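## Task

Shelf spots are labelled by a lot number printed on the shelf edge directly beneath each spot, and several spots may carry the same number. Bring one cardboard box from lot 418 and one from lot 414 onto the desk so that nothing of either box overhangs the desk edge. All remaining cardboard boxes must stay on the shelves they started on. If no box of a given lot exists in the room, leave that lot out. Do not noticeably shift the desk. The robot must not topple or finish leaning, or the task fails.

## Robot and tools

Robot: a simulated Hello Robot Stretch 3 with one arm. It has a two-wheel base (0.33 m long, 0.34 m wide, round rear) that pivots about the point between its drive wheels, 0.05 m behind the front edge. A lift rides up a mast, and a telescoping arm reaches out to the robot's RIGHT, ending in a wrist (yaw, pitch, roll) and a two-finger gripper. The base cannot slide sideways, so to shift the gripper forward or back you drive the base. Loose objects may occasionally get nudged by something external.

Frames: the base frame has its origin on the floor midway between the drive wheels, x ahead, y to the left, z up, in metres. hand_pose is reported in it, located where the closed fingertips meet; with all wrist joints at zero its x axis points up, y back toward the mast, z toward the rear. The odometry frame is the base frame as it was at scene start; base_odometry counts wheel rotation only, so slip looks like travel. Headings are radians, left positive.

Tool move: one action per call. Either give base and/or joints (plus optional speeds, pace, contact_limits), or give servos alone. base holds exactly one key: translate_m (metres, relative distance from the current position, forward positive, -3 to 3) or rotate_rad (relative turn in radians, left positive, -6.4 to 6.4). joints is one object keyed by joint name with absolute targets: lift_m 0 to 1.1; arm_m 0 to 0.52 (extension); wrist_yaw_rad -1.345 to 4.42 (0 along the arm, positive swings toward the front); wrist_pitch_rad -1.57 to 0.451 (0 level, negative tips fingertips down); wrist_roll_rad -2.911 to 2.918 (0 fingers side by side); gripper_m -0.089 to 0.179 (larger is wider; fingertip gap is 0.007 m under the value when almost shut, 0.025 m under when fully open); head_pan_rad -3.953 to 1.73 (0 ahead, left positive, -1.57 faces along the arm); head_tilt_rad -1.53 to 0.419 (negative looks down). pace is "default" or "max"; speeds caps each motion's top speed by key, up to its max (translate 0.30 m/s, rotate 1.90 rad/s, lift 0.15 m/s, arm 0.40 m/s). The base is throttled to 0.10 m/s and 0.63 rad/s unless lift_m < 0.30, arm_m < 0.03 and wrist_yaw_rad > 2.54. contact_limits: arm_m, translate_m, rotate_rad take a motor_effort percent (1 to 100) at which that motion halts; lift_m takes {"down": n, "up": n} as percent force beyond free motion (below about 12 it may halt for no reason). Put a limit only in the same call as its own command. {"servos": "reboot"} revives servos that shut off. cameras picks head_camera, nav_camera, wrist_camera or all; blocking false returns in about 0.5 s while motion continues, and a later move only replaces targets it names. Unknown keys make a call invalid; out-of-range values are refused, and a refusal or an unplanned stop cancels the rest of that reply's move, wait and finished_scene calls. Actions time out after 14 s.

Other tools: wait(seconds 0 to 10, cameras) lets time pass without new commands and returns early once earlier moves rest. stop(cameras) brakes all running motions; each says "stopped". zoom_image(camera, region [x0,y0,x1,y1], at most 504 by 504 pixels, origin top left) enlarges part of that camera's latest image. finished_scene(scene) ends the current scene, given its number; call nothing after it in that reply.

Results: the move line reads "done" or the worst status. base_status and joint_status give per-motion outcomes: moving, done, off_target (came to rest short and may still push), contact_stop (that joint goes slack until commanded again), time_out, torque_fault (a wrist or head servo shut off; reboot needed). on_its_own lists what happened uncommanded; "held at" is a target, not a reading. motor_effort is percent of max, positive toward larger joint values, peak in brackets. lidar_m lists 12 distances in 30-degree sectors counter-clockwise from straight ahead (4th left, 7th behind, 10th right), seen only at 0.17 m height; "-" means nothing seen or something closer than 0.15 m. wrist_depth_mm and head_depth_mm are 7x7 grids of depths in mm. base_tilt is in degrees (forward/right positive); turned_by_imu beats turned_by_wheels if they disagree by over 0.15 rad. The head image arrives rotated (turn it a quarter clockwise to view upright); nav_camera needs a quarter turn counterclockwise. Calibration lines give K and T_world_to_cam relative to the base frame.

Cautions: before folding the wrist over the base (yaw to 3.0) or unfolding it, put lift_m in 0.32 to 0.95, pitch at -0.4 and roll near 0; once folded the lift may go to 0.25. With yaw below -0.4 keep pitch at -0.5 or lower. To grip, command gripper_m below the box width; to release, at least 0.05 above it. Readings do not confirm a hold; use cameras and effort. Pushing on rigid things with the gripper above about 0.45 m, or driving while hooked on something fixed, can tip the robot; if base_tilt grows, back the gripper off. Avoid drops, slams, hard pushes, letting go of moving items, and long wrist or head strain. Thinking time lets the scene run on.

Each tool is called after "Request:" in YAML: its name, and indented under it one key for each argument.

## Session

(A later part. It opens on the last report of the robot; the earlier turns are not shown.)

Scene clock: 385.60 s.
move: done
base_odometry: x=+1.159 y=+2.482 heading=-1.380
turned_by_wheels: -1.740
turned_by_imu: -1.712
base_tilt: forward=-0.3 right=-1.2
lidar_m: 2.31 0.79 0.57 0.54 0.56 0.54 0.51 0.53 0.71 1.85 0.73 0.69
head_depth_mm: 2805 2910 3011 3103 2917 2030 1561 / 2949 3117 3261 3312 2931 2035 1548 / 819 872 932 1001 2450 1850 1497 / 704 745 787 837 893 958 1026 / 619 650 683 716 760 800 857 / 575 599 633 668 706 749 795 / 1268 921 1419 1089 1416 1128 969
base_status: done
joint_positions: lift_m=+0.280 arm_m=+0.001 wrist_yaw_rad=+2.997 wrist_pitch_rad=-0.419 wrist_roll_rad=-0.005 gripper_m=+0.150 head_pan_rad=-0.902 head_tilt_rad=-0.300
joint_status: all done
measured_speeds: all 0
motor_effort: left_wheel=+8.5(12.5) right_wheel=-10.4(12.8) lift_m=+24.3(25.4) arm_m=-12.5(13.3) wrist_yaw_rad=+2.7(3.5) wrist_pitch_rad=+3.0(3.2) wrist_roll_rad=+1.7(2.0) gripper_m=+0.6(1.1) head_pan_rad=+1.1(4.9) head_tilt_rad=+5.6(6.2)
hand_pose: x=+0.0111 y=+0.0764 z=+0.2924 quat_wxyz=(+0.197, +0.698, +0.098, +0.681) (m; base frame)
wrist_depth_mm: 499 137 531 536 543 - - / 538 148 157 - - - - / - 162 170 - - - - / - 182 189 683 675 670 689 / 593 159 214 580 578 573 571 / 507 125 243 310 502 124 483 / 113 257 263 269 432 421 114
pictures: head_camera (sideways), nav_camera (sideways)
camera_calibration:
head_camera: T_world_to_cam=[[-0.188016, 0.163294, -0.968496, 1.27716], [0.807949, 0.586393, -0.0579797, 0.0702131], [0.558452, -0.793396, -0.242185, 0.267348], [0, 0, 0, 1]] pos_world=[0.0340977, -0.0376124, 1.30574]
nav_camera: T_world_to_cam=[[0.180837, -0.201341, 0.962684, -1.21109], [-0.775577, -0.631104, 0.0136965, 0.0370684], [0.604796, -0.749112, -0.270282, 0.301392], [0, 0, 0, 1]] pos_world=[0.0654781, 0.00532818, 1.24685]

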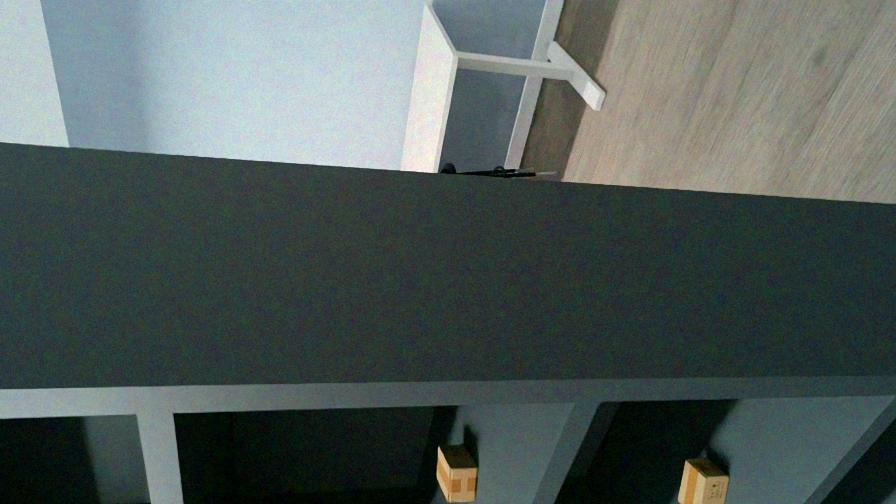

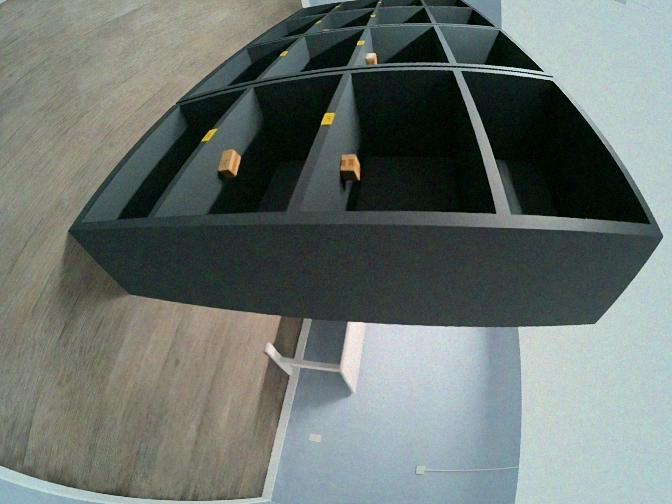

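Request:
move:
  base: {"translate_m":0.85}
  joints: {"head_pan_rad":-1.57}
  speeds: {"translate_m":0.25}
  cameras: ["nav_camera","head_camera"]

Request:
zoom_image:
  camera: "nav_camera"
  region: [200, 0, 450, 200]

Request:
zoom_image:
  camera: "nav_camera"
  region: [200, 200, 450, 400]

Scene clock: 401.13 s.
move: done
base_odometry: x=+1.320 y=+1.647 heading=-1.380
turned_by_wheels: +0.000
turned_by_imu: +0.001
base_tilt: forward=-0.3 right=-1.3
lidar_m: 1.60 0.81 0.58 0.56 0.58 0.78 1.36 1.40 0.54 0.90 0.77 0.70
head_depth_mm: 377 631 786 777 691 504 751 / 382 644 844 890 728 500 905 / 385 660 840 886 721 496 921 / 364 674 836 878 716 493 917 / 363 695 833 874 707 490 914 / 366 716 828 877 631 487 906 / 372 738 828 867 693 485 905
base_status: done
joint_positions: lift_m=+0.280 arm_m=+0.001 wrist_yaw_rad=+2.997 wrist_pitch_rad=-0.419 wrist_roll_rad=-0.005 gripper_m=+0.150 head_pan_rad=-1.570 head_tilt_rad=-0.300
joint_status: all done
measured_speeds: all 0
motor_effort: left_wheel=+6.5(12.3) right_wheel=+4.4(11.7) lift_m=+24.5(25.4) arm_m=-10.6(12.4) wrist_yaw_rad=+1.5(3.6) wrist_pitch_rad=+3.0(3.2) wrist_roll_rad=+1.8(1.9) gripper_m=+0.8(1.2) head_pan_rad=+3.5(4.0) head_tilt_rad=+4.4(5.9)
hand_pose: x=+0.0110 y=+0.0764 z=+0.2924 quat_wxyz=(+0.197, +0.698, +0.098, +0.681) (m; base frame)
wrist_depth_mm: 512 137 534 543 - - - / - 148 - - - - - / - 161 170 - - - - / - 183 190 676 678 690 697 / 593 159 214 589 580 586 572 / 504 125 240 310 500 124 479 / 113 258 262 268 433 418 114
pictures: head_camera (sideways), nav_camera (sideways)
camera_calibration:
head_camera: T_world_to_cam=[[-0.0464684, 0.244644, -0.968499, 1.27629], [0.997517, -0.0399986, -0.0579644, 0.0689843], [-0.0529193, -0.968788, -0.242178, 0.27112], [0, 0, 0, 1]] pos_world=[0.00484163, -0.0468199, 1.30574]
nav_camera: T_world_to_cam=[[0.0172733, -0.270067, 0.962687, -1.2101], [-0.999791, -0.0151581, 0.0136867, 0.0384882], [0.0108962, -0.962722, -0.270272, 0.304982], [0, 0, 0, 1]] pos_world=[0.0560595, -0.0326114, 1.24685]

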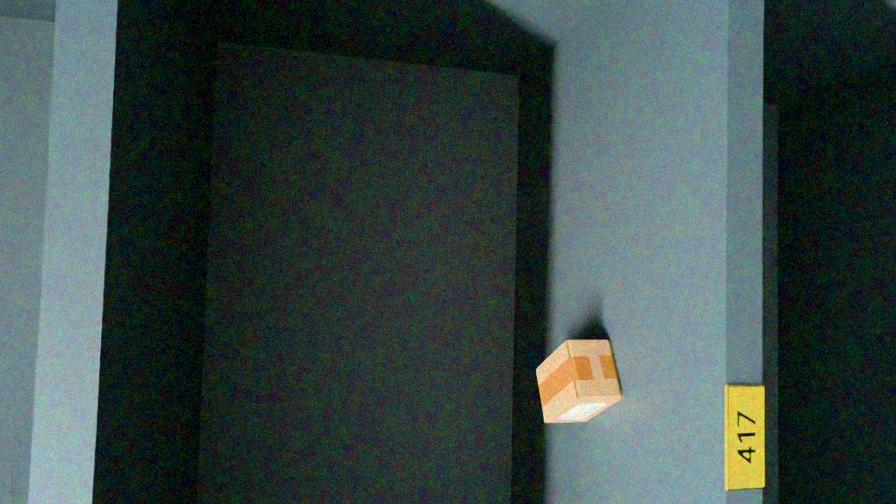

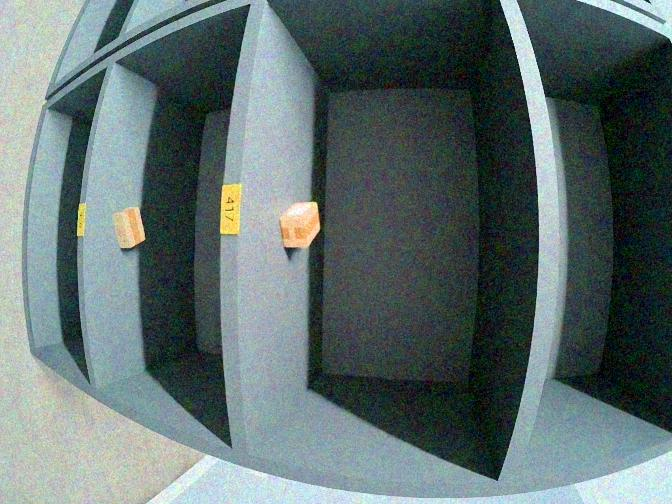

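Scaled by 2.016 from the camera's 672x504 image, which has a finer 792x594 frame.

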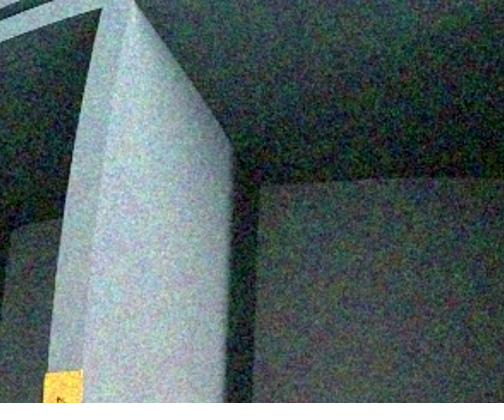

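Scaled by 2.016 from the camera's 672x504 image, which has a finer 792x594 frame.

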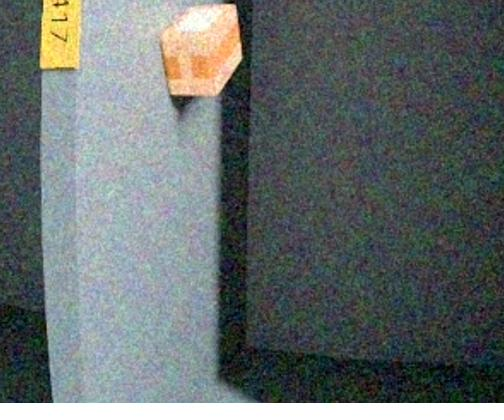

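Request:
move:
  joints: {"head_tilt_rad":-0.75}
  cameras: ["head_camera"]

Request:
move:
  base: {"translate_m":0.8}
  joints: {"head_tilt_rad":-0.5}
  speeds: {"translate_m":0.25}
  cameras: ["nav_camera","head_camera"]

Scene clock: 407.37 s.
move: done
base_odometry: x=+1.320 y=+1.647 heading=-1.380
turned_by_wheels: +0.000
turned_by_imu: +0.000
base_tilt: forward=-0.4 right=-1.3
lidar_m: 1.60 0.82 0.59 0.56 0.58 0.78 1.36 1.40 0.54 0.90 0.77 0.70
head_depth_mm: 729 790 630 694 769 852 1163 / 739 811 622 938 935 852 1110 / 737 804 614 1062 939 844 1113 / 738 804 608 1051 936 842 1103 / 735 799 599 1043 907 836 1099 / 733 798 585 1037 918 832 1095 / 732 793 588 1031 916 825 1090
base_status: not commanded
joint_positions: lift_m=+0.280 arm_m=+0.001 wrist_yaw_rad=+2.997 wrist_pitch_rad=-0.419 wrist_roll_rad=-0.005 gripper_m=+0.150 head_pan_rad=-1.570 head_tilt_rad=-0.756
joint_status: all done
measured_speeds: all 0
motor_effort: left_wheel=+6.0(6.7) right_wheel=+4.7(5.0) lift_m=+25.5(25.5) arm_m=-9.1(10.2) wrist_yaw_rad=+1.3(3.7) wrist_pitch_rad=+3.1(3.2) wrist_roll_rad=+1.7(2.0) gripper_m=+0.6(1.0) head_pan_rad=+2.9(3.8) head_tilt_rad=-4.8(6.8)
hand_pose: x=+0.0110 y=+0.0764 z=+0.2924 quat_wxyz=(+0.197, +0.698, +0.098, +0.681) (m; base frame)
wrist_depth_mm: 513 137 535 546 - - - / - 147 - - - - - / - 162 170 - - - - / - 183 190 682 668 690 689 / 596 158 216 590 581 576 578 / 513 126 242 310 499 124 476 / 113 259 263 270 434 420 114
pictures: head_camera (sideways)
camera_calibration:
head_camera: T_world_to_cam=[[-0.047015, 0.646092, -0.76181, 1.00666], [0.997492, -0.0100284, -0.0700652, 0.0847075], [-0.0529083, -0.763194, -0.644, 0.793957], [0, 0, 0, 1]] pos_world=[0.00483999, -0.0436034, 1.28413]

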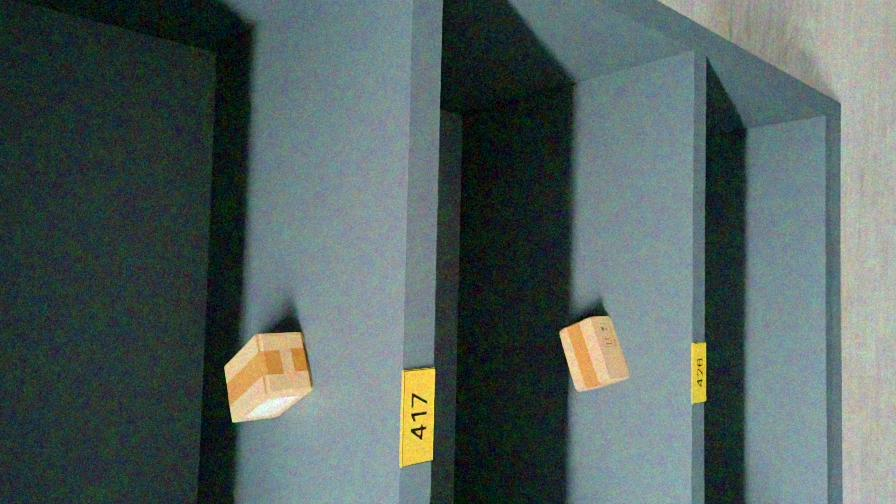

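Scene clock: 412.93 s.
move: done
base_odometry: x=+1.472 y=+0.862 heading=-1.380
turned_by_wheels: +0.000
turned_by_imu: +0.001
base_tilt: forward=-0.4 right=-1.3
lidar_m: 1.67 0.84 0.60 0.58 0.60 0.80 2.10 1.17 0.46 0.58 0.91 0.80
head_depth_mm: 438 431 424 446 489 553 631 / 615 619 606 594 508 574 636 / 718 782 837 721 526 894 756 / 718 778 842 716 524 951 772 / 715 774 839 709 518 944 770 / 713 771 842 702 515 936 765 / 712 770 837 692 511 930 763
base_status: done
joint_positions: lift_m=+0.280 arm_m=+0.001 wrist_yaw_rad=+2.997 wrist_pitch_rad=-0.419 wrist_roll_rad=-0.005 gripper_m=+0.150 head_pan_rad=-1.570 head_tilt_rad=-0.500
joint_status: all done
measured_speeds: all 0
motor_effort: left_wheel=+4.4(12.9) right_wheel=+6.5(12.2) lift_m=+25.2(25.6) arm_m=-8.7(9.8) wrist_yaw_rad=+2.8(4.1) wrist_pitch_rad=+3.2(3.2) wrist_roll_rad=+1.6(1.9) gripper_m=+0.1(1.2) head_pan_rad=+1.8(3.5) head_tilt_rad=+4.2(5.4)
hand_pose: x=+0.0110 y=+0.0764 z=+0.2924 quat_wxyz=(+0.197, +0.698, +0.098, +0.681) (m; base frame)
wrist_depth_mm: 525 137 534 - - - - / - 148 - - - - - / - 162 170 - - - - / - 183 190 673 707 702 699 / 600 159 215 577 585 580 573 / 509 126 242 308 496 124 478 / 113 257 262 267 431 420 114
pictures: head_camera (sideways), nav_camera (sideways)
camera_calibration:
head_camera: T_world_to_cam=[[-0.0467501, 0.43223, -0.900551, 1.18761], [0.997515, -0.0273773, -0.0649238, 0.0780422], [-0.0527167, -0.901348, -0.429876, 0.515374], [0, 0, 0, 1]] pos_world=[0.00484135, -0.0466528, 1.29612]
nav_camera: T_world_to_cam=[[0.0174898, -0.455976, 0.88982, -1.11496], [-0.999785, -0.0178511, 0.0105037, 0.0426371], [0.0110948, -0.889813, -0.45619, 0.546903], [0, 0, 0, 1]] pos_world=[0.0560606, -0.0209907, 1.24116]

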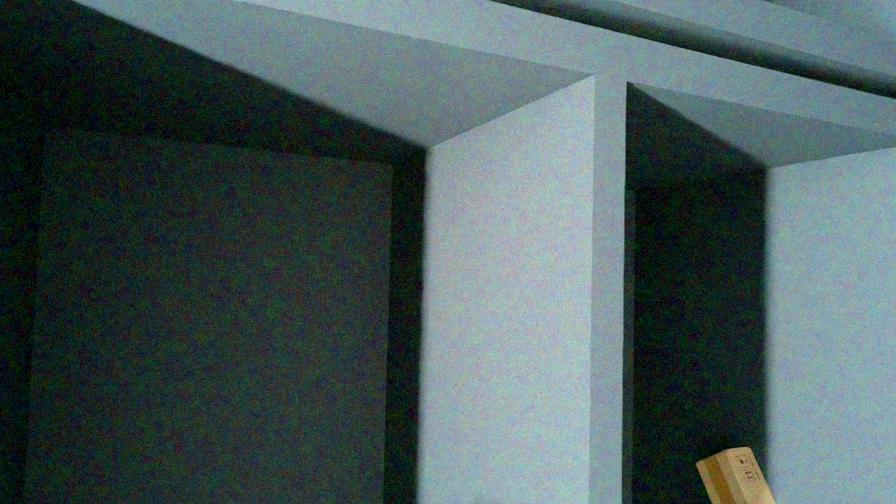

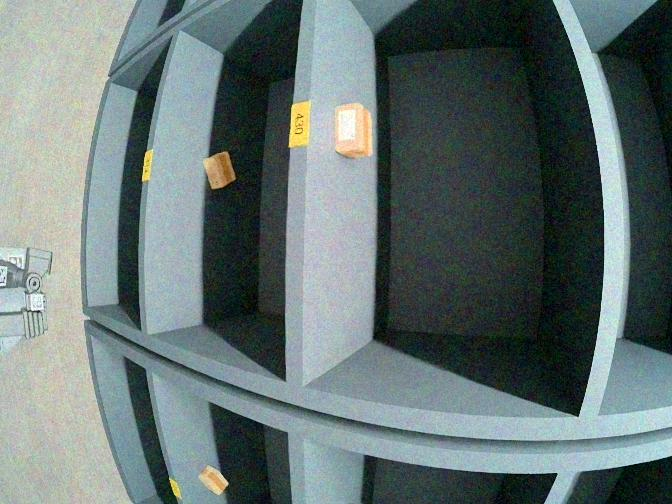

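Request:
move:
  base: {"translate_m":0.26}
  joints: {"head_tilt_rad":-0.75}
  cameras: ["nav_camera","head_camera"]

Scene clock: 422.97 s.
move: done
base_odometry: x=+1.521 y=+0.607 heading=-1.380
turned_by_wheels: +0.000
turned_by_imu: +0.000
base_tilt: forward=-0.4 right=-1.3
lidar_m: 2.32 0.84 0.61 0.58 0.60 0.81 2.13 0.61 0.60 0.88 0.61 0.60
head_depth_mm: 719 800 636 533 952 836 1096 / 720 795 628 529 947 834 1113 / 716 795 622 525 945 826 1110 / 719 793 563 519 915 822 1099 / 718 791 546 514 903 819 1099 / 715 783 601 509 928 812 1089 / 714 775 596 504 920 810 1089
base_status: done
joint_positions: lift_m=+0.280 arm_m=+0.001 wrist_yaw_rad=+2.997 wrist_pitch_rad=-0.419 wrist_roll_rad=-0.005 gripper_m=+0.150 head_pan_rad=-1.570 head_tilt_rad=-0.750
joint_status: all done
measured_speeds: all 0
motor_effort: left_wheel=+7.5(10.3) right_wheel=+2.3(12.0) lift_m=+25.3(25.9) arm_m=-6.5(7.5) wrist_yaw_rad=+2.1(4.0) wrist_pitch_rad=+3.0(3.2) wrist_roll_rad=+1.6(1.9) gripper_m=+0.4(1.1) head_pan_rad=+1.0(2.1) head_tilt_rad=-6.3(6.9)
hand_pose: x=+0.0110 y=+0.0764 z=+0.2924 quat_wxyz=(+0.197, +0.698, +0.098, +0.681) (m; base frame)
wrist_depth_mm: 532 137 159 - - - - / - 148 - - - - - / - 161 171 - - - - / - 184 191 684 708 693 693 / 592 159 214 591 583 575 583 / 503 126 241 308 498 124 482 / 113 257 262 268 436 420 114
pictures: head_camera (sideways), nav_camera (sideways)
camera_calibration:
head_camera: T_world_to_cam=[[-0.0469795, 0.641649, -0.765559, 1.01159], [0.997494, -0.01046, -0.0699795, 0.0845983], [-0.0529099, -0.766927, -0.639549, 0.788175], [0, 0, 0, 1]] pos_world=[0.00484009, -0.0437277, 1.28443]
nav_camera: T_world_to_cam=[[0.0177871, -0.662002, 0.749291, -0.931696], [-0.999782, -0.0199407, 0.00611567, 0.0482744], [0.0108928, -0.749236, -0.662213, 0.814925], [0, 0, 0, 1]] pos_world=[0.0559592, -0.00525118, 1.23747]

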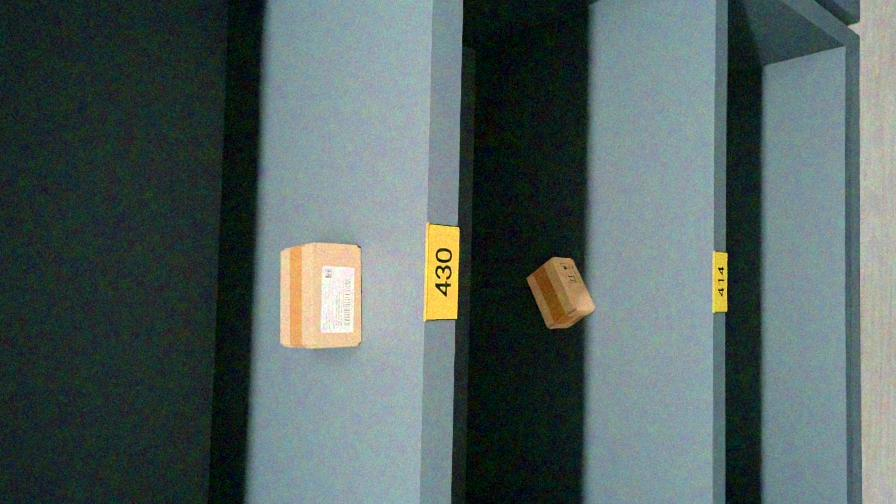

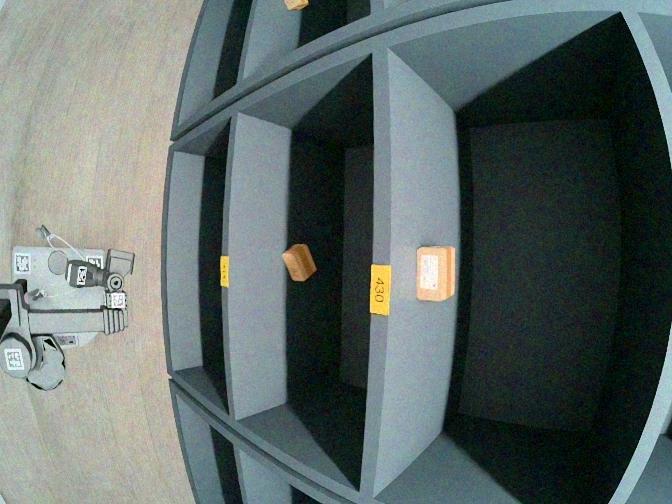

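Request:
move:
  base: {"translate_m":-0.077}
  joints: {"lift_m":0.68}

Request:
move:
  joints: {"wrist_yaw_rad":0.58,"gripper_m":0.17,"head_tilt_rad":-0.6}

Request:
move:
  joints: {"wrist_pitch_rad":-0.6,"arm_m":0.15}
  cameras: ["wrist_camera"]

Scene clock: 456.93 s.
move: done
base_odometry: x=+1.507 y=+0.682 heading=-1.380
turned_by_wheels: +0.000
turned_by_imu: +0.000
base_tilt: forward=-0.3 right=-1.2
lidar_m: 1.55 0.84 0.61 0.58 0.60 0.81 2.12 1.27 0.55 0.88 0.71 0.65
head_depth_mm: 722 799 637 534 872 821 998 / 721 800 629 529 951 832 1028 / 718 796 623 523 945 827 1086 / 718 796 616 519 937 828 1081 / 718 790 560 514 914 818 401 / 716 776 536 508 923 814 1093 / 715 778 594 504 922 809 1088
base_status: done
joint_positions: lift_m=+0.680 arm_m=+0.001 wrist_yaw_rad=+2.997 wrist_pitch_rad=-0.419 wrist_roll_rad=-0.005 gripper_m=+0.150 head_pan_rad=-1.570 head_tilt_rad=-0.750
joint_status: all done
measured_speeds: all 0
motor_effort: left_wheel=-4.3(8.1) right_wheel=-8.8(13.4) lift_m=+30.0(33.7) arm_m=-4.3(6.0) wrist_yaw_rad=+2.2(3.1) wrist_pitch_rad=+3.0(3.2) wrist_roll_rad=+1.6(2.1) gripper_m=+0.5(1.2) head_pan_rad=-0.8(0.9) head_tilt_rad=-6.2(6.7)
hand_pose: x=+0.0110 y=+0.0764 z=+0.6925 quat_wxyz=(+0.197, +0.698, +0.098, +0.681) (m; base frame)
wrist_depth_mm: 526 137 159 - - - - / - 147 - - - - - / - 162 171 - - - - / - 178 188 - - - - / - 148 206 - - 140 - / - 125 234 930 956 125 939 / 816 827 280 859 857 802 114
pictures: none

Scene clock: 459.17 s.
move: done
base_odometry: x=+1.507 y=+0.682 heading=-1.380
turned_by_wheels: +0.000
turned_by_imu: +0.000
base_tilt: forward=-0.3 right=-1.3
lidar_m: 1.55 0.84 0.61 0.58 0.60 0.81 2.12 1.27 0.55 0.88 0.71 0.65
head_depth_mm: 715 785 835 604 780 836 769 / 711 784 843 597 996 880 771 / 711 782 833 590 993 877 764 / 710 782 829 583 1015 869 760 / 708 777 824 553 974 863 739 / 706 777 823 539 1003 859 755 / 704 773 822 569 997 854 747
base_status: not commanded
joint_positions: lift_m=+0.680 arm_m=+0.001 wrist_yaw_rad=+0.583 wrist_pitch_rad=-0.419 wrist_roll_rad=-0.005 gripper_m=+0.170 head_pan_rad=-1.570 head_tilt_rad=-0.600
joint_status: all done
measured_speeds: all 0
motor_effort: left_wheel=-4.4(5.1) right_wheel=-8.7(9.0) lift_m=+30.1(30.8) arm_m=-4.1(5.2) wrist_yaw_rad=-2.9(6.3) wrist_pitch_rad=+3.1(3.1) wrist_roll_rad=+1.7(1.8) gripper_m=+0.2(77.3) head_pan_rad=-1.0(1.2) head_tilt_rad=+3.2(4.7)
hand_pose: x=+0.1020 y=-0.3328 z=+0.6925 quat_wxyz=(+0.707, +0.340, -0.618, +0.059) (m; base frame)
wrist_depth_mm: - 438 508 - - - - / 778 464 - - - - - / - 490 - - - 541 - / - 526 482 483 460 439 473 / - 146 425 397 396 395 393 / 123 126 836 360 338 329 333 / 116 838 796 - 307 288 106
pictures: none

Scene clock: 461.53 s.
move: done
base_odometry: x=+1.507 y=+0.682 heading=-1.380
turned_by_wheels: +0.000
turned_by_imu: +0.000
base_tilt: forward=-0.3 right=-1.2
lidar_m: 1.55 0.84 0.61 0.58 0.60 0.81 2.12 1.27 0.55 0.87 0.71 0.65
head_depth_mm: 713 785 834 603 779 835 775 / 713 781 843 598 996 879 386 / 710 783 836 590 986 872 429 / 708 779 825 586 1011 866 436 / 706 781 827 552 977 860 727 / 706 774 818 540 993 855 736 / 706 773 821 569 993 854 751
base_status: not commanded
joint_positions: lift_m=+0.680 arm_m=+0.150 wrist_yaw_rad=+0.583 wrist_pitch_rad=-0.610 wrist_roll_rad=-0.005 gripper_m=+0.170 head_pan_rad=-1.570 head_tilt_rad=-0.600
joint_status: all done
measured_speeds: all 0
motor_effort: left_wheel=-4.5(5.1) right_wheel=-8.0(9.2) lift_m=+29.8(30.8) arm_m=+13.2(15.3) wrist_yaw_rad=-2.6(4.4) wrist_pitch_rad=+1.4(3.8) wrist_roll_rad=+1.6(1.9) gripper_m=+0.5(1.3) head_pan_rad=-1.1(1.7) head_tilt_rad=+3.6(4.1)
hand_pose: x=+0.0865 y=-0.4589 z=+0.6522 quat_wxyz=(+0.709, +0.397, -0.583, -0.009) (m; base frame)
wrist_depth_mm: 382 455 - - - - - / 403 469 502 497 492 467 - / 411 423 417 414 333 408 402 / 388 360 359 357 334 348 350 / 968 309 315 312 310 308 306 / 123 128 279 277 277 269 274 / 116 753 261 251 249 244 106
pictures: wrist_camera
camera_calibration:
wrist_camera: T_world_to_cam=[[-0.815302, -0.578361, -0.0279357, -0.170009], [-0.404003, 0.60275, -0.688095, 0.792827], [0.414806, -0.549719, -0.725083, 0.350855], [0, 0, 0, 1]] pos_world=[0.0361593, -0.383331, 0.79519]

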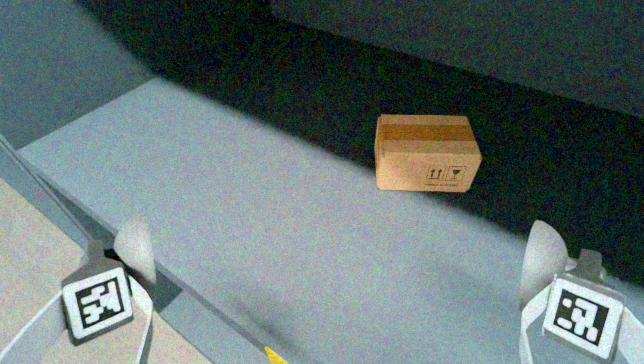

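Request:
move:
  base: {"translate_m":0.02}
  joints: {"arm_m":0.332}
  cameras: ["wrist_camera"]

Request:
move:
  joints: {"lift_m":0.602}
  contact_limits: {"lift_m":{"down":14}}
  cameras: ["wrist_camera"]

Scene clock: 471.57 s.
move: done
base_odometry: x=+1.510 y=+0.663 heading=-1.380
turned_by_wheels: +0.000
turned_by_imu: +0.000
base_tilt: forward=-0.3 right=-1.2
lidar_m: 1.53 0.84 0.61 0.58 0.60 0.81 2.13 0.62 0.56 0.88 0.68 0.64
head_depth_mm: 714 786 844 602 825 861 772 / 709 784 844 597 560 500 386 / 709 785 837 589 538 823 764 / 710 779 826 584 570 801 760 / 709 776 823 552 667 839 757 / 705 774 825 540 998 838 754 / 706 773 818 568 994 854 751
base_status: done
joint_positions: lift_m=+0.680 arm_m=+0.332 wrist_yaw_rad=+0.583 wrist_pitch_rad=-0.610 wrist_roll_rad=-0.005 gripper_m=+0.170 head_pan_rad=-1.570 head_tilt_rad=-0.600
joint_status: all done
measured_speeds: all 0
motor_effort: left_wheel=+6.8(10.7) right_wheel=+4.4(8.7) lift_m=+29.4(29.9) arm_m=+12.9(14.7) wrist_yaw_rad=-4.5(4.6) wrist_pitch_rad=+1.5(1.5) wrist_roll_rad=+1.5(1.8) gripper_m=+0.7(1.1) head_pan_rad=-2.4(2.8) head_tilt_rad=+3.5(3.8)
hand_pose: x=+0.0865 y=-0.6408 z=+0.6521 quat_wxyz=(+0.709, +0.397, -0.583, -0.009) (m; base frame)
wrist_depth_mm: 372 443 - - - - - / 391 467 481 - - - - / 401 418 420 416 393 - - / 363 358 359 358 355 341 - / 320 314 314 310 310 308 305 / 117 140 277 224 265 268 271 / 244 247 251 210 239 243 106
pictures: wrist_camera
camera_calibration:
wrist_camera: T_world_to_cam=[[-0.815428, -0.578182, -0.0279969, -0.275116], [-0.403926, 0.602981, -0.687937, 0.902531], [0.414634, -0.549655, -0.72523, 0.250966], [0, 0, 0, 1]] pos_world=[0.0361595, -0.565331, 0.79519]

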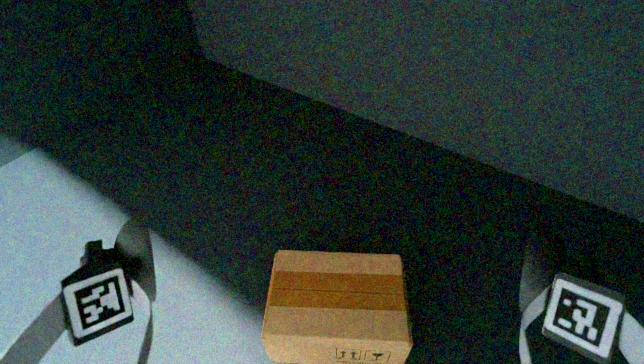

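Scene clock: 473.10 s.
move: done
base_odometry: x=+1.510 y=+0.663 heading=-1.380
turned_by_wheels: +0.000
turned_by_imu: +0.000
base_tilt: forward=-0.3 right=-1.2
lidar_m: 1.53 0.84 0.61 0.58 0.60 0.81 2.12 0.62 0.56 0.88 0.68 0.64
head_depth_mm: 716 787 847 603 823 859 771 / 712 784 845 598 995 878 493 / 710 781 835 593 622 603 738 / 709 780 825 584 899 642 763 / 708 777 823 551 968 816 756 / 706 775 821 540 1000 835 752 / 703 773 820 568 991 856 751
base_status: not commanded
joint_positions: lift_m=+0.602 arm_m=+0.332 wrist_yaw_rad=+0.583 wrist_pitch_rad=-0.611 wrist_roll_rad=-0.005 gripper_m=+0.170 head_pan_rad=-1.570 head_tilt_rad=-0.600
joint_status: all done
measured_speeds: all 0
motor_effort: left_wheel=+7.0(7.1) right_wheel=+3.9(5.0) lift_m=+25.1(26.5) arm_m=+8.2(12.6) wrist_yaw_rad=-3.0(4.2) wrist_pitch_rad=+1.5(1.6) wrist_roll_rad=+1.5(1.8) gripper_m=+0.8(1.6) head_pan_rad=-3.1(3.1) head_tilt_rad=+3.0(3.4)
contact_limits: lift_m down 14 (down: maximum 72; up: maximum 65)
hand_pose: x=+0.0864 y=-0.6408 z=+0.5741 quat_wxyz=(+0.709, +0.397, -0.583, -0.009) (m; base frame)
wrist_depth_mm: 367 419 417 - - - - / 359 353 349 347 332 - - / 298 294 290 290 288 285 274 / 254 254 251 180 240 246 243 / 222 221 215 158 161 214 214 / 122 140 187 153 149 188 190 / 116 173 176 175 174 170 106
pictures: wrist_camera
camera_calibration:
wrist_camera: T_world_to_cam=[[-0.815434, -0.578171, -0.0280445, -0.277259], [-0.404044, 0.603207, -0.687669, 0.848812], [0.414507, -0.549418, -0.725482, 0.194717], [0, 0, 0, 1]] pos_world=[0.0361597, -0.565332, 0.71719]

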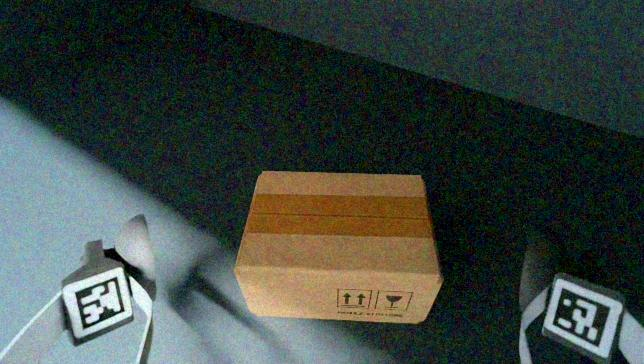

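Request:
move:
  joints: {"gripper_m":0.05}

Request:
move:
  joints: {"lift_m":0.7}
  cameras: ["wrist_camera"]

Request:
move:
  joints: {"arm_m":0.0}

Request:
move:
  joints: {"wrist_yaw_rad":1.5,"lift_m":0.85}
  cameras: ["wrist_camera"]

Request:
move:
  base: {"translate_m":-1.2}

Request:
move:
  base: {"translate_m":-0.61}

Request:
move:
  base: {"rotate_rad":-1.58}
  joints: {"head_pan_rad":0,"head_tilt_rad":-0.3}
  cameras: ["nav_camera","wrist_camera"]

Scene clock: 494.67 s.
move: done
base_odometry: x=+1.510 y=+0.663 heading=-1.380
turned_by_wheels: +0.000
turned_by_imu: +0.000
base_tilt: forward=-0.4 right=-1.1
lidar_m: 1.53 0.84 0.61 0.58 0.60 0.81 2.12 0.62 0.56 0.88 0.68 0.64
head_depth_mm: 716 786 845 605 822 859 773 / 712 783 842 597 994 880 493 / 709 780 833 591 621 603 740 / 708 780 827 584 720 643 762 / 706 777 825 552 974 818 758 / 706 775 822 541 998 857 756 / 705 775 819 567 995 855 750
base_status: not commanded
joint_positions: lift_m=+0.602 arm_m=+0.332 wrist_yaw_rad=+0.582 wrist_pitch_rad=-0.612 wrist_roll_rad=-0.005 gripper_m=+0.051 head_pan_rad=-1.570 head_tilt_rad=-0.600
joint_status: all done
measured_speeds: all 0
motor_effort: left_wheel=+6.4(7.1) right_wheel=+4.2(4.9) lift_m=+30.4(31.6) arm_m=-4.2(4.4) wrist_yaw_rad=-2.2(4.1) wrist_pitch_rad=+1.7(1.8) wrist_roll_rad=+1.6(1.8) gripper_m=-13.9(86.6) head_pan_rad=-2.9(3.7) head_tilt_rad=+2.5(3.1)
contact_limits: lift_m down 14 (down: maximum 72; up: maximum 65)
hand_pose: x=+0.0862 y=-0.6408 z=+0.5738 quat_wxyz=(+0.709, +0.397, -0.583, -0.010) (m; base frame)
wrist_depth_mm: 370 420 415 - - - - / 358 351 349 347 330 - - / 296 294 293 289 287 282 274 / 253 252 249 180 238 245 242 / 222 221 155 157 156 215 212 / 196 196 147 154 145 191 191 / 181 169 172 174 172 166 172
pictures: none

Scene clock: 496.40 s.
move: done
base_odometry: x=+1.510 y=+0.663 heading=-1.380
turned_by_wheels: +0.000
turned_by_imu: +0.000
base_tilt: forward=-0.3 right=-1.2
lidar_m: 1.53 0.85 0.61 0.58 0.60 0.81 2.12 0.62 0.56 0.88 0.68 0.64
head_depth_mm: 713 783 847 604 823 858 756 / 712 785 841 597 515 450 372 / 709 782 831 591 512 847 763 / 709 779 825 584 564 822 761 / 707 779 825 551 653 861 760 / 704 775 820 541 970 860 755 / 705 775 822 566 994 858 748
base_status: not commanded
joint_positions: lift_m=+0.700 arm_m=+0.332 wrist_yaw_rad=+0.582 wrist_pitch_rad=-0.618 wrist_roll_rad=-0.005 gripper_m=+0.051 head_pan_rad=-1.570 head_tilt_rad=-0.600
joint_status: all done
measured_speeds: all 0
motor_effort: left_wheel=+6.7(7.0) right_wheel=+3.8(5.0) lift_m=+31.4(33.4) arm_m=-7.8(8.6) wrist_yaw_rad=-2.1(3.4) wrist_pitch_rad=+2.8(3.0) wrist_roll_rad=+1.6(1.8) gripper_m=-13.6(14.1) head_pan_rad=-2.8(3.7) head_tilt_rad=+1.8(3.1)
hand_pose: x=+0.0856 y=-0.6398 z=+0.6706 quat_wxyz=(+0.709, +0.399, -0.581, -0.012) (m; base frame)
wrist_depth_mm: 371 441 - - - - - / 390 470 513 - - - - / 413 446 444 439 409 - - / 390 384 380 181 366 364 - / 342 337 155 158 157 326 324 / 302 300 147 153 144 292 291 / 278 259 264 264 261 255 263
pictures: wrist_camera
camera_calibration:
wrist_camera: T_world_to_cam=[[-0.816186, -0.577092, -0.0283925, -0.273718], [-0.40619, 0.608038, -0.682129, 0.913819], [0.410914, -0.545211, -0.730681, 0.272108], [0, 0, 0, 1]] pos_world=[0.0359662, -0.565241, 0.814394]

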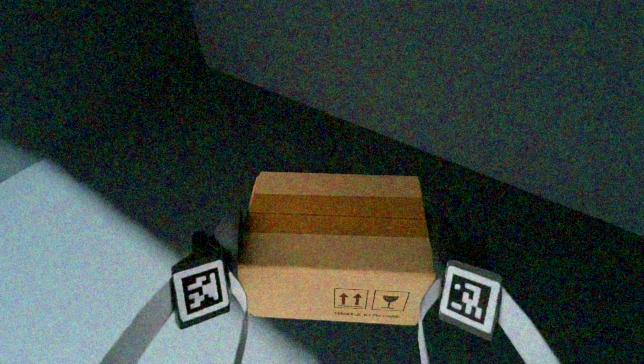

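Scene clock: 500.07 s.
move: done
base_odometry: x=+1.510 y=+0.663 heading=-1.380
turned_by_wheels: +0.000
turned_by_imu: +0.000
base_tilt: forward=-0.3 right=-1.1
lidar_m: 1.53 0.84 0.61 0.58 0.60 0.81 2.12 0.62 0.56 0.88 0.68 0.64
head_depth_mm: 715 786 844 603 825 858 773 / 712 786 844 597 995 879 770 / 712 783 839 591 990 873 765 / 709 781 826 584 1009 870 763 / 708 777 825 551 978 865 721 / 708 773 821 540 1000 857 721 / 705 772 818 568 991 856 749
base_status: not commanded
joint_positions: lift_m=+0.700 arm_m=+0.001 wrist_yaw_rad=+0.582 wrist_pitch_rad=-0.618 wrist_roll_rad=-0.005 gripper_m=+0.051 head_pan_rad=-1.570 head_tilt_rad=-0.600
joint_status: all done
measured_speeds: all 0
motor_effort: left_wheel=+6.8(7.1) right_wheel=+4.0(5.2) lift_m=+26.5(32.0) arm_m=-12.9(14.3) wrist_yaw_rad=-3.6(3.9) wrist_pitch_rad=+2.9(3.0) wrist_roll_rad=+1.5(1.8) gripper_m=-13.7(14.2) head_pan_rad=-3.1(3.4) head_tilt_rad=+1.3(2.9)
hand_pose: x=+0.0856 y=-0.3084 z=+0.6705 quat_wxyz=(+0.709, +0.399, -0.582, -0.012) (m; base frame)
wrist_depth_mm: - 437 506 - - - - / - 482 512 511 525 514 512 / - 548 450 443 437 434 427 / - - 396 181 366 373 375 / 985 979 155 158 157 330 329 / 879 874 147 154 145 295 293 / 799 775 775 768 - 118 274
pictures: none

Scene clock: 502.27 s.
move: done
base_odometry: x=+1.510 y=+0.663 heading=-1.380
turned_by_wheels: +0.000
turned_by_imu: +0.000
base_tilt: forward=-0.3 right=-1.2
lidar_m: 1.54 0.85 0.61 0.58 0.60 0.81 2.12 0.62 0.56 0.88 0.68 0.64
head_depth_mm: 716 784 851 603 823 858 792 / 713 784 844 597 994 880 - / 712 782 833 593 988 877 297 / 712 779 828 586 1013 872 740 / 709 777 824 551 974 862 756 / 706 775 817 541 995 858 753 / 704 776 819 566 994 855 749
base_status: not commanded
joint_positions: lift_m=+0.850 arm_m=+0.001 wrist_yaw_rad=+1.497 wrist_pitch_rad=-0.619 wrist_roll_rad=-0.005 gripper_m=+0.051 head_pan_rad=-1.570 head_tilt_rad=-0.600
joint_status: all done
measured_speeds: all 0
motor_effort: left_wheel=+6.5(7.2) right_wheel=+3.8(5.1) lift_m=+31.1(35.0) arm_m=-11.3(13.0) wrist_yaw_rad=+2.3(5.6) wrist_pitch_rad=+3.0(3.1) wrist_roll_rad=+1.3(1.8) gripper_m=-13.5(14.3) head_pan_rad=-2.8(3.6) head_tilt_rad=+1.2(2.6)
hand_pose: x=+0.1728 y=-0.1601 z=+0.8205 quat_wxyz=(+0.641, +0.615, -0.345, +0.302) (m; base frame)
wrist_depth_mm: - - - - - 445 408 / - - - - - 462 456 / - - - - - 519 502 / - - - 181 - 546 - / - - 155 158 157 505 501 / - - 147 154 145 450 448 / 860 902 907 891 891 118 406
pictures: wrist_camera
camera_calibration:
wrist_camera: T_world_to_cam=[[-0.0405572, -0.998768, -0.028592, -0.122798], [-0.729967, 0.0491575, -0.681712, 0.725905], [0.682278, -0.00677712, -0.731062, 0.646933], [0, 0, 0, 1]] pos_world=[0.0835188, -0.153946, 0.964295]

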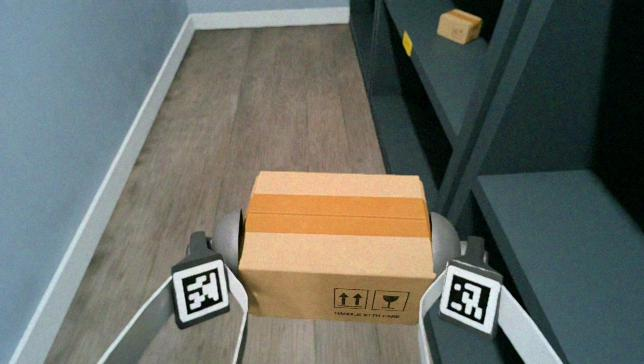

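Scene clock: 515.40 s.
move: done
base_odometry: x=+1.282 y=+1.841 heading=-1.379
turned_by_wheels: +0.000
turned_by_imu: -0.001
base_tilt: forward=-0.4 right=-1.3
lidar_m: 1.72 0.81 0.58 0.56 0.57 0.77 1.16 1.20 0.47 0.46 0.93 0.86
head_depth_mm: 349 401 2826 2557 1881 1501 1343 / 423 413 440 487 1690 1478 - / 712 731 707 564 583 672 297 / 732 801 853 586 1051 871 779 / 728 802 848 581 1042 866 1070 / 726 796 847 575 1036 859 1072 / 727 797 842 569 1028 832 1067
base_status: done
joint_positions: lift_m=+0.850 arm_m=+0.001 wrist_yaw_rad=+1.497 wrist_pitch_rad=-0.619 wrist_roll_rad=-0.005 gripper_m=+0.051 head_pan_rad=-1.570 head_tilt_rad=-0.600
joint_status: not commanded
measured_speeds: all 0
motor_effort: left_wheel=-1.0(10.6) right_wheel=-10.9(14.4) lift_m=+23.8(32.1) arm_m=-2.3(11.3) wrist_yaw_rad=+3.1(4.1) wrist_pitch_rad=+3.0(3.2) wrist_roll_rad=+1.5(1.8) gripper_m=-13.5(14.1) head_pan_rad=-2.3(3.3) head_tilt_rad=+0.8(2.5)
hand_pose: x=+0.1728 y=-0.1601 z=+0.8205 quat_wxyz=(+0.641, +0.615, -0.345, +0.302) (m; base frame)
wrist_depth_mm: - - - - - - - / - - - - - - - / - - - - - - - / - - - 182 - - - / - - 155 157 157 - 456 / 940 - 146 153 144 - - / 840 911 889 922 896 106 -
pictures: none

Scene clock: 522.63 s.
move: done
base_odometry: x=+1.166 y=+2.440 heading=-1.379
turned_by_wheels: +0.000
turned_by_imu: +0.000
base_tilt: forward=-0.2 right=-1.2
lidar_m: 2.28 0.79 0.57 0.55 0.56 0.58 0.56 0.57 0.77 2.01 0.67 0.66
head_depth_mm: 1495 1461 1443 1417 1414 1370 1309 / 2121 2086 2054 2026 1798 1490 - / 2631 2895 3101 2488 1862 1478 297 / 2648 2935 3238 2468 1839 1476 1199 / 2640 2908 3176 2441 1836 1459 1225 / 2644 2894 3129 2409 1802 1456 1217 / 2654 2795 3099 2424 1796 1435 1214
base_status: done
joint_positions: lift_m=+0.850 arm_m=+0.001 wrist_yaw_rad=+1.497 wrist_pitch_rad=-0.619 wrist_roll_rad=-0.005 gripper_m=+0.051 head_pan_rad=-1.570 head_tilt_rad=-0.600
joint_status: not commanded
measured_speeds: all 0
motor_effort: left_wheel=-1.8(9.7) right_wheel=-9.8(14.2) lift_m=+25.2(25.5) arm_m=+2.8(2.9) wrist_yaw_rad=+2.2(3.6) wrist_pitch_rad=+3.1(3.1) wrist_roll_rad=+1.5(1.8) gripper_m=-13.7(14.2) head_pan_rad=-2.1(2.8) head_tilt_rad=-0.1(1.2)
hand_pose: x=+0.1728 y=-0.1601 z=+0.8205 quat_wxyz=(+0.641, +0.615, -0.345, +0.302) (m; base frame)
wrist_depth_mm: - - - - - - - / - - - - - - - / - - - - - 559 - / - - - 182 - - - / - - 154 158 157 - - / 970 - 147 154 144 - 971 / 829 921 899 906 893 880 908
pictures: none

Scene clock: 526.27 s.
move: done
base_odometry: x=+1.166 y=+2.440 heading=-2.959
turned_by_wheels: -1.580
turned_by_imu: -1.554
base_tilt: forward=-0.3 right=-1.3
lidar_m: 2.04 0.67 0.65 2.26 0.79 0.57 0.55 0.56 0.58 0.56 0.57 0.78
head_depth_mm: 1510 1474 1450 1428 1409 1391 1375 / 2159 2106 2071 2024 1985 1870 1566 / 2792 2886 3008 3191 2757 2024 1553 / 2775 2899 3074 3237 2913 1995 1546 / 2799 2911 3038 3201 2843 1983 1525 / 2733 2900 3044 3158 2828 1996 1520 / 2705 2879 3012 3095 2845 1972 1522
base_status: done
joint_positions: lift_m=+0.850 arm_m=+0.001 wrist_yaw_rad=+1.497 wrist_pitch_rad=-0.619 wrist_roll_rad=-0.005 gripper_m=+0.051 head_pan_rad=+0.001 head_tilt_rad=-0.299
joint_status: all done
measured_speeds: all 0
motor_effort: left_wheel=+7.6(11.9) right_wheel=-10.6(13.8) lift_m=+25.0(25.9) arm_m=-3.7(3.7) wrist_yaw_rad=+1.2(3.4) wrist_pitch_rad=+3.0(3.1) wrist_roll_rad=+1.3(1.8) gripper_m=-14.0(14.0) head_pan_rad=-3.3(5.3) head_tilt_rad=-3.5(7.6)
hand_pose: x=+0.1728 y=-0.1600 z=+0.8205 quat_wxyz=(+0.641, +0.615, -0.345, +0.302) (m; base frame)
wrist_depth_mm: - - - - - 623 485 / - - - - - 633 490 / - - - - - - 491 / - - - 182 - - 498 / - - 154 158 157 - 504 / - - 146 154 145 124 513 / 923 893 917 894 896 124 511
pictures: nav_camera (sideways), wrist_camera
camera_calibration:
nav_camera: T_world_to_cam=[[0.269271, 0.0173025, 0.962909, -1.21192], [0.0152507, -0.99979, 0.0137004, 0.0322752], [0.962944, 0.0109959, -0.269479, 0.298076], [0, 0, 0, 1]] pos_world=[0.0388133, 0.04996, 1.24685]
wrist_camera: T_world_to_cam=[[-0.0402749, -0.998779, -0.0285994, -0.122816], [-0.729982, 0.0489563, -0.681711, 0.725874], [0.682279, -0.00657882, -0.731063, 0.646964], [0, 0, 0, 1]] pos_world=[0.0835187, -0.153946, 0.964295]

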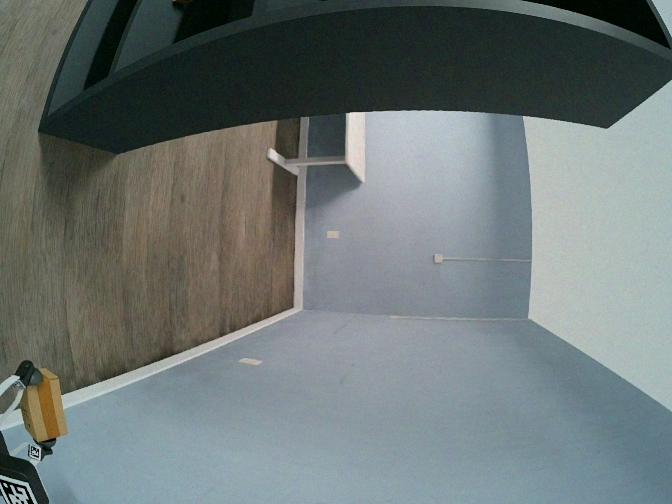

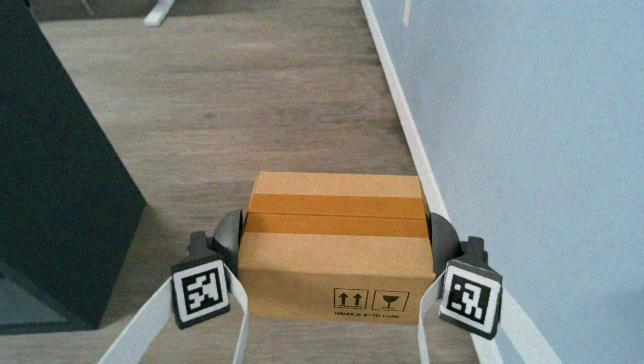

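Request:
move:
  base: {"translate_m":1.32}

Request:
move:
  base: {"rotate_rad":1.22}
  cameras: ["nav_camera"]

Scene clock: 546.80 s.
move: time_out
base_odometry: x=-0.132 y=+2.199 heading=-2.959
turned_by_wheels: +0.000
turned_by_imu: +0.000
base_tilt: forward=-0.4 right=-1.3
lidar_m: 1.89 1.68 2.09 1.62 0.62 0.67 1.85 0.77 0.56 0.54 0.55 0.75
head_depth_mm: 1433 1405 1394 1365 1356 1342 1328 / 1628 1716 1797 1863 1921 1825 1556 / 1632 1733 1797 1896 2011 2009 1545 / 1633 1710 1787 1881 2007 2004 1542 / 1626 1716 1790 1887 1963 1997 1524 / 1616 1709 1780 1868 1994 1984 1516 / 1616 1688 1766 1858 1971 1973 1513
base_status: translate_m time_out (by the wheels' count: +1.3200 of +1.3200)
joint_positions: lift_m=+0.850 arm_m=+0.001 wrist_yaw_rad=+1.497 wrist_pitch_rad=-0.619 wrist_roll_rad=-0.005 gripper_m=+0.051 head_pan_rad=+0.000 head_tilt_rad=-0.300
joint_status: not commanded
measured_speeds: all 0
motor_effort: left_wheel=-1.0(12.4) right_wheel=-0.5(11.8) lift_m=+26.7(27.5) arm_m=-10.6(13.6) wrist_yaw_rad=+2.6(3.9) wrist_pitch_rad=+2.9(3.1) wrist_roll_rad=+1.5(1.8) gripper_m=-13.7(14.1) head_pan_rad=-2.8(3.8) head_tilt_rad=+1.1(3.7)
hand_pose: x=+0.1728 y=-0.1600 z=+0.8205 quat_wxyz=(+0.641, +0.615, -0.345, +0.302) (m; base frame)
wrist_depth_mm: - - - - - 598 464 / - - - - - 599 467 / - - - - - 609 472 / - - - 181 - 589 480 / - - 155 158 157 594 478 / - - 147 154 144 599 482 / 936 904 897 892 904 124 482
pictures: none

not run: a stop that you did not command came earlier in this reply.

Request:
move:
  base: {"rotate_rad":1.23}

Request:
move:
  base: {"translate_m":1.3}

Request:
move:
  base: {"translate_m":0.42}

Request:
move:
  base: {"rotate_rad":0.363}
  joints: {"lift_m":0.9,"head_pan_rad":-1.57,"head_tilt_rad":-0.5}
  cameras: ["head_camera","nav_camera"]

Scene clock: 557.37 s.
move: done
base_odometry: x=-0.132 y=+2.199 heading=-1.729
turned_by_wheels: +1.230
turned_by_imu: +1.209
base_tilt: forward=-0.4 right=-1.4
lidar_m: 2.56 0.97 0.62 0.83 1.33 0.66 0.54 0.54 0.59 0.92 1.90 1.68
head_depth_mm: 2528 2579 2604 2495 2287 2039 1550 / 2844 2995 3028 2451 2655 2025 1564 / 3089 3663 3677 3706 2925 2021 1544 / 3107 - - - 2870 1999 1537 / 3180 - - - 2843 1997 1523 / 3171 3728 3897 3844 2817 1980 1529 / 3233 3629 3760 3803 2778 1972 1519
base_status: done
joint_positions: lift_m=+0.850 arm_m=+0.001 wrist_yaw_rad=+1.497 wrist_pitch_rad=-0.619 wrist_roll_rad=-0.005 gripper_m=+0.051 head_pan_rad=+0.000 head_tilt_rad=-0.300
joint_status: not commanded
measured_speeds: all 0
motor_effort: left_wheel=-8.3(12.7) right_wheel=+9.6(12.5) lift_m=+28.1(28.1) arm_m=-12.3(13.2) wrist_yaw_rad=+2.0(3.5) wrist_pitch_rad=+3.0(3.1) wrist_roll_rad=+1.3(1.8) gripper_m=-13.6(14.1) head_pan_rad=-2.5(3.3) head_tilt_rad=+2.1(3.6)
hand_pose: x=+0.1728 y=-0.1600 z=+0.8205 quat_wxyz=(+0.641, +0.615, -0.345, +0.302) (m; base frame)
wrist_depth_mm: - - - - - - - / - - - - - - - / - - - - - - - / - - - 181 - - - / - - 155 158 157 - - / - - 147 153 145 - - / - 911 920 897 889 884 900
pictures: none

Scene clock: 571.50 s.
move: done
base_odometry: x=-0.337 y=+0.916 heading=-1.729
turned_by_wheels: +0.000
turned_by_imu: +0.001
base_tilt: forward=-0.4 right=-1.3
lidar_m: 2.41 2.11 1.06 0.86 0.85 0.94 1.75 1.74 1.77 1.02 0.93 0.91
head_depth_mm: 1896 1928 1962 1990 1363 1068 1429 / 2239 2285 2292 2345 2232 1950 1556 / 2675 2760 2813 2922 2734 2016 1546 / 2811 2716 3065 3216 2798 2008 1534 / 2685 2806 2884 3062 2751 1989 1539 / 2576 2687 2817 2890 2692 1993 1529 / 2501 2529 2678 2720 2531 1982 1515
base_status: done
joint_positions: lift_m=+0.850 arm_m=+0.001 wrist_yaw_rad=+1.497 wrist_pitch_rad=-0.619 wrist_roll_rad=-0.005 gripper_m=+0.051 head_pan_rad=+0.000 head_tilt_rad=-0.300
joint_status: not commanded
measured_speeds: all 0
motor_effort: left_wheel=+4.6(9.1) right_wheel=+5.2(14.1) lift_m=+28.6(29.4) arm_m=-6.5(12.8) wrist_yaw_rad=+2.0(3.7) wrist_pitch_rad=+3.0(3.1) wrist_roll_rad=+1.2(1.8) gripper_m=-13.3(14.1) head_pan_rad=-2.1(3.5) head_tilt_rad=+5.3(6.2)
hand_pose: x=+0.1728 y=-0.1600 z=+0.8205 quat_wxyz=(+0.641, +0.615, -0.345, +0.302) (m; base frame)
wrist_depth_mm: - - - - - - - / - - - - - - - / - - - - - - - / - - - 181 - - - / - - 155 158 156 - - / - - 146 153 144 - - / 960 912 914 897 906 880 902
pictures: none

Scene clock: 576.83 s.
move: done
base_odometry: x=-0.404 y=+0.501 heading=-1.730
turned_by_wheels: +0.000
turned_by_imu: +0.000
base_tilt: forward=-0.3 right=-1.2
lidar_m: 2.16 2.14 1.26 1.01 1.00 1.10 2.14 2.13 1.07 0.78 0.63 0.98
head_depth_mm: 1704 1719 1759 1773 1806 930 790 / 2016 2047 2049 2095 2165 2043 1553 / 2428 2487 2537 2607 2599 2031 1546 / 2415 2262 2394 2807 2548 1992 1535 / 2302 2420 2535 2630 2710 1998 1524 / 2176 2327 2418 2484 2578 1975 1533 / 2132 2229 2329 2421 2497 1976 1516
base_status: done
joint_positions: lift_m=+0.850 arm_m=+0.001 wrist_yaw_rad=+1.497 wrist_pitch_rad=-0.619 wrist_roll_rad=-0.005 gripper_m=+0.051 head_pan_rad=+0.000 head_tilt_rad=-0.300
joint_status: not commanded
measured_speeds: all 0
motor_effort: left_wheel=+0.4(9.8) right_wheel=+10.5(13.8) lift_m=+29.0(29.9) arm_m=-4.4(7.4) wrist_yaw_rad=+0.5(3.0) wrist_pitch_rad=+3.0(3.1) wrist_roll_rad=+1.3(1.7) gripper_m=-13.3(14.1) head_pan_rad=-2.6(3.2) head_tilt_rad=+4.0(5.7)
hand_pose: x=+0.1728 y=-0.1600 z=+0.8205 quat_wxyz=(+0.641, +0.615, -0.345, +0.302) (m; base frame)
wrist_depth_mm: - - - - - - 453 / - - - - - - - / - - - - - 971 - / - - - 182 - - - / - - 154 158 157 - - / - - 147 154 144 - - / 969 915 911 897 915 124 890
pictures: none

Scene clock: 579.07 s.
move: done
base_odometry: x=-0.404 y=+0.501 heading=-1.367
turned_by_wheels: +0.363
turned_by_imu: +0.356
base_tilt: forward=-0.3 right=-1.3
lidar_m: 2.14 1.43 1.04 1.00 1.04 1.42 2.13 1.83 1.07 0.63 0.98 1.78
head_depth_mm: 1066 1154 1258 1327 958 733 - / 1064 1147 1259 1319 947 727 - / 1064 1148 1251 1319 944 722 - / 1060 1147 1246 1307 933 720 1325 / 1057 1143 1242 1310 925 713 1263 / 1052 1139 1234 1310 918 712 1268 / 1057 1135 1236 1290 880 707 1289
base_status: done
joint_positions: lift_m=+0.900 arm_m=+0.001 wrist_yaw_rad=+1.497 wrist_pitch_rad=-0.620 wrist_roll_rad=-0.005 gripper_m=+0.051 head_pan_rad=-1.578 head_tilt_rad=-0.500
joint_status: all done
measured_speeds: translate_m=+0.000 rotate_rad=+0.000 lift_m=+0.000 arm_m=+0.000 wrist_yaw_rad=+0.000 wrist_pitch_rad=+0.000 wrist_roll_rad=+0.000 head_pan_rad=+0.024 head_tilt_rad=+0.000
motor_effort: left_wheel=-8.4(12.6) right_wheel=+8.3(12.5) lift_m=+24.1(34.0) arm_m=-5.0(5.1) wrist_yaw_rad=+1.5(3.7) wrist_pitch_rad=+3.2(3.3) wrist_roll_rad=+1.3(1.8) gripper_m=-13.5(14.1) head_pan_rad=+3.7(5.5) head_tilt_rad=-4.5(6.9)
hand_pose: x=+0.1727 y=-0.1600 z=+0.8703 quat_wxyz=(+0.641, +0.616, -0.345, +0.302) (m; base frame)
wrist_depth_mm: - - - - - - - / - - - - - - - / - - - - - - - / - - - 181 - - - / - - 155 158 157 - - / - - 147 153 145 - - / - 960 958 947 950 916 949
pictures: head_camera (sideways), nav_camera (sideways)
camera_calibration:
head_camera: T_world_to_cam=[[-0.0429867, 0.432502, -0.900607, 1.18766], [0.997243, -0.035996, -0.0648857, 0.0780014], [-0.0604815, -0.900914, -0.429763, 0.515256], [0, 0, 0, 1]] pos_world=[0.00443065, -0.0466571, 1.29612]
nav_camera: T_world_to_cam=[[0.0135685, -0.456008, 0.889872, -1.11502], [-0.999902, -0.00923186, 0.0105154, 0.0425609], [0.00342004, -0.889928, -0.456089, 0.546779], [0, 0, 0, 1]] pos_world=[0.0558159, -0.0214715, 1.24116]

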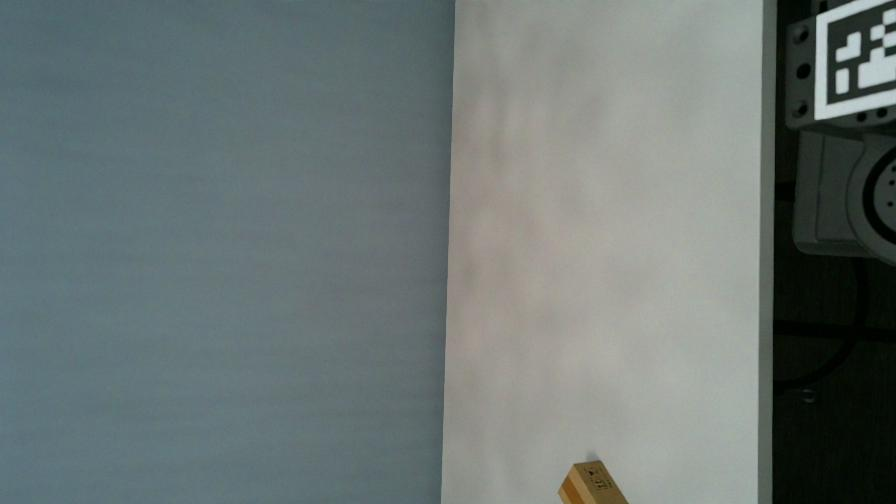

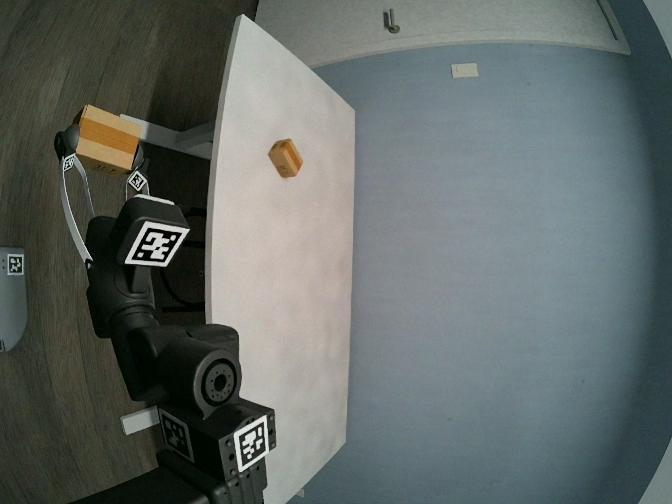

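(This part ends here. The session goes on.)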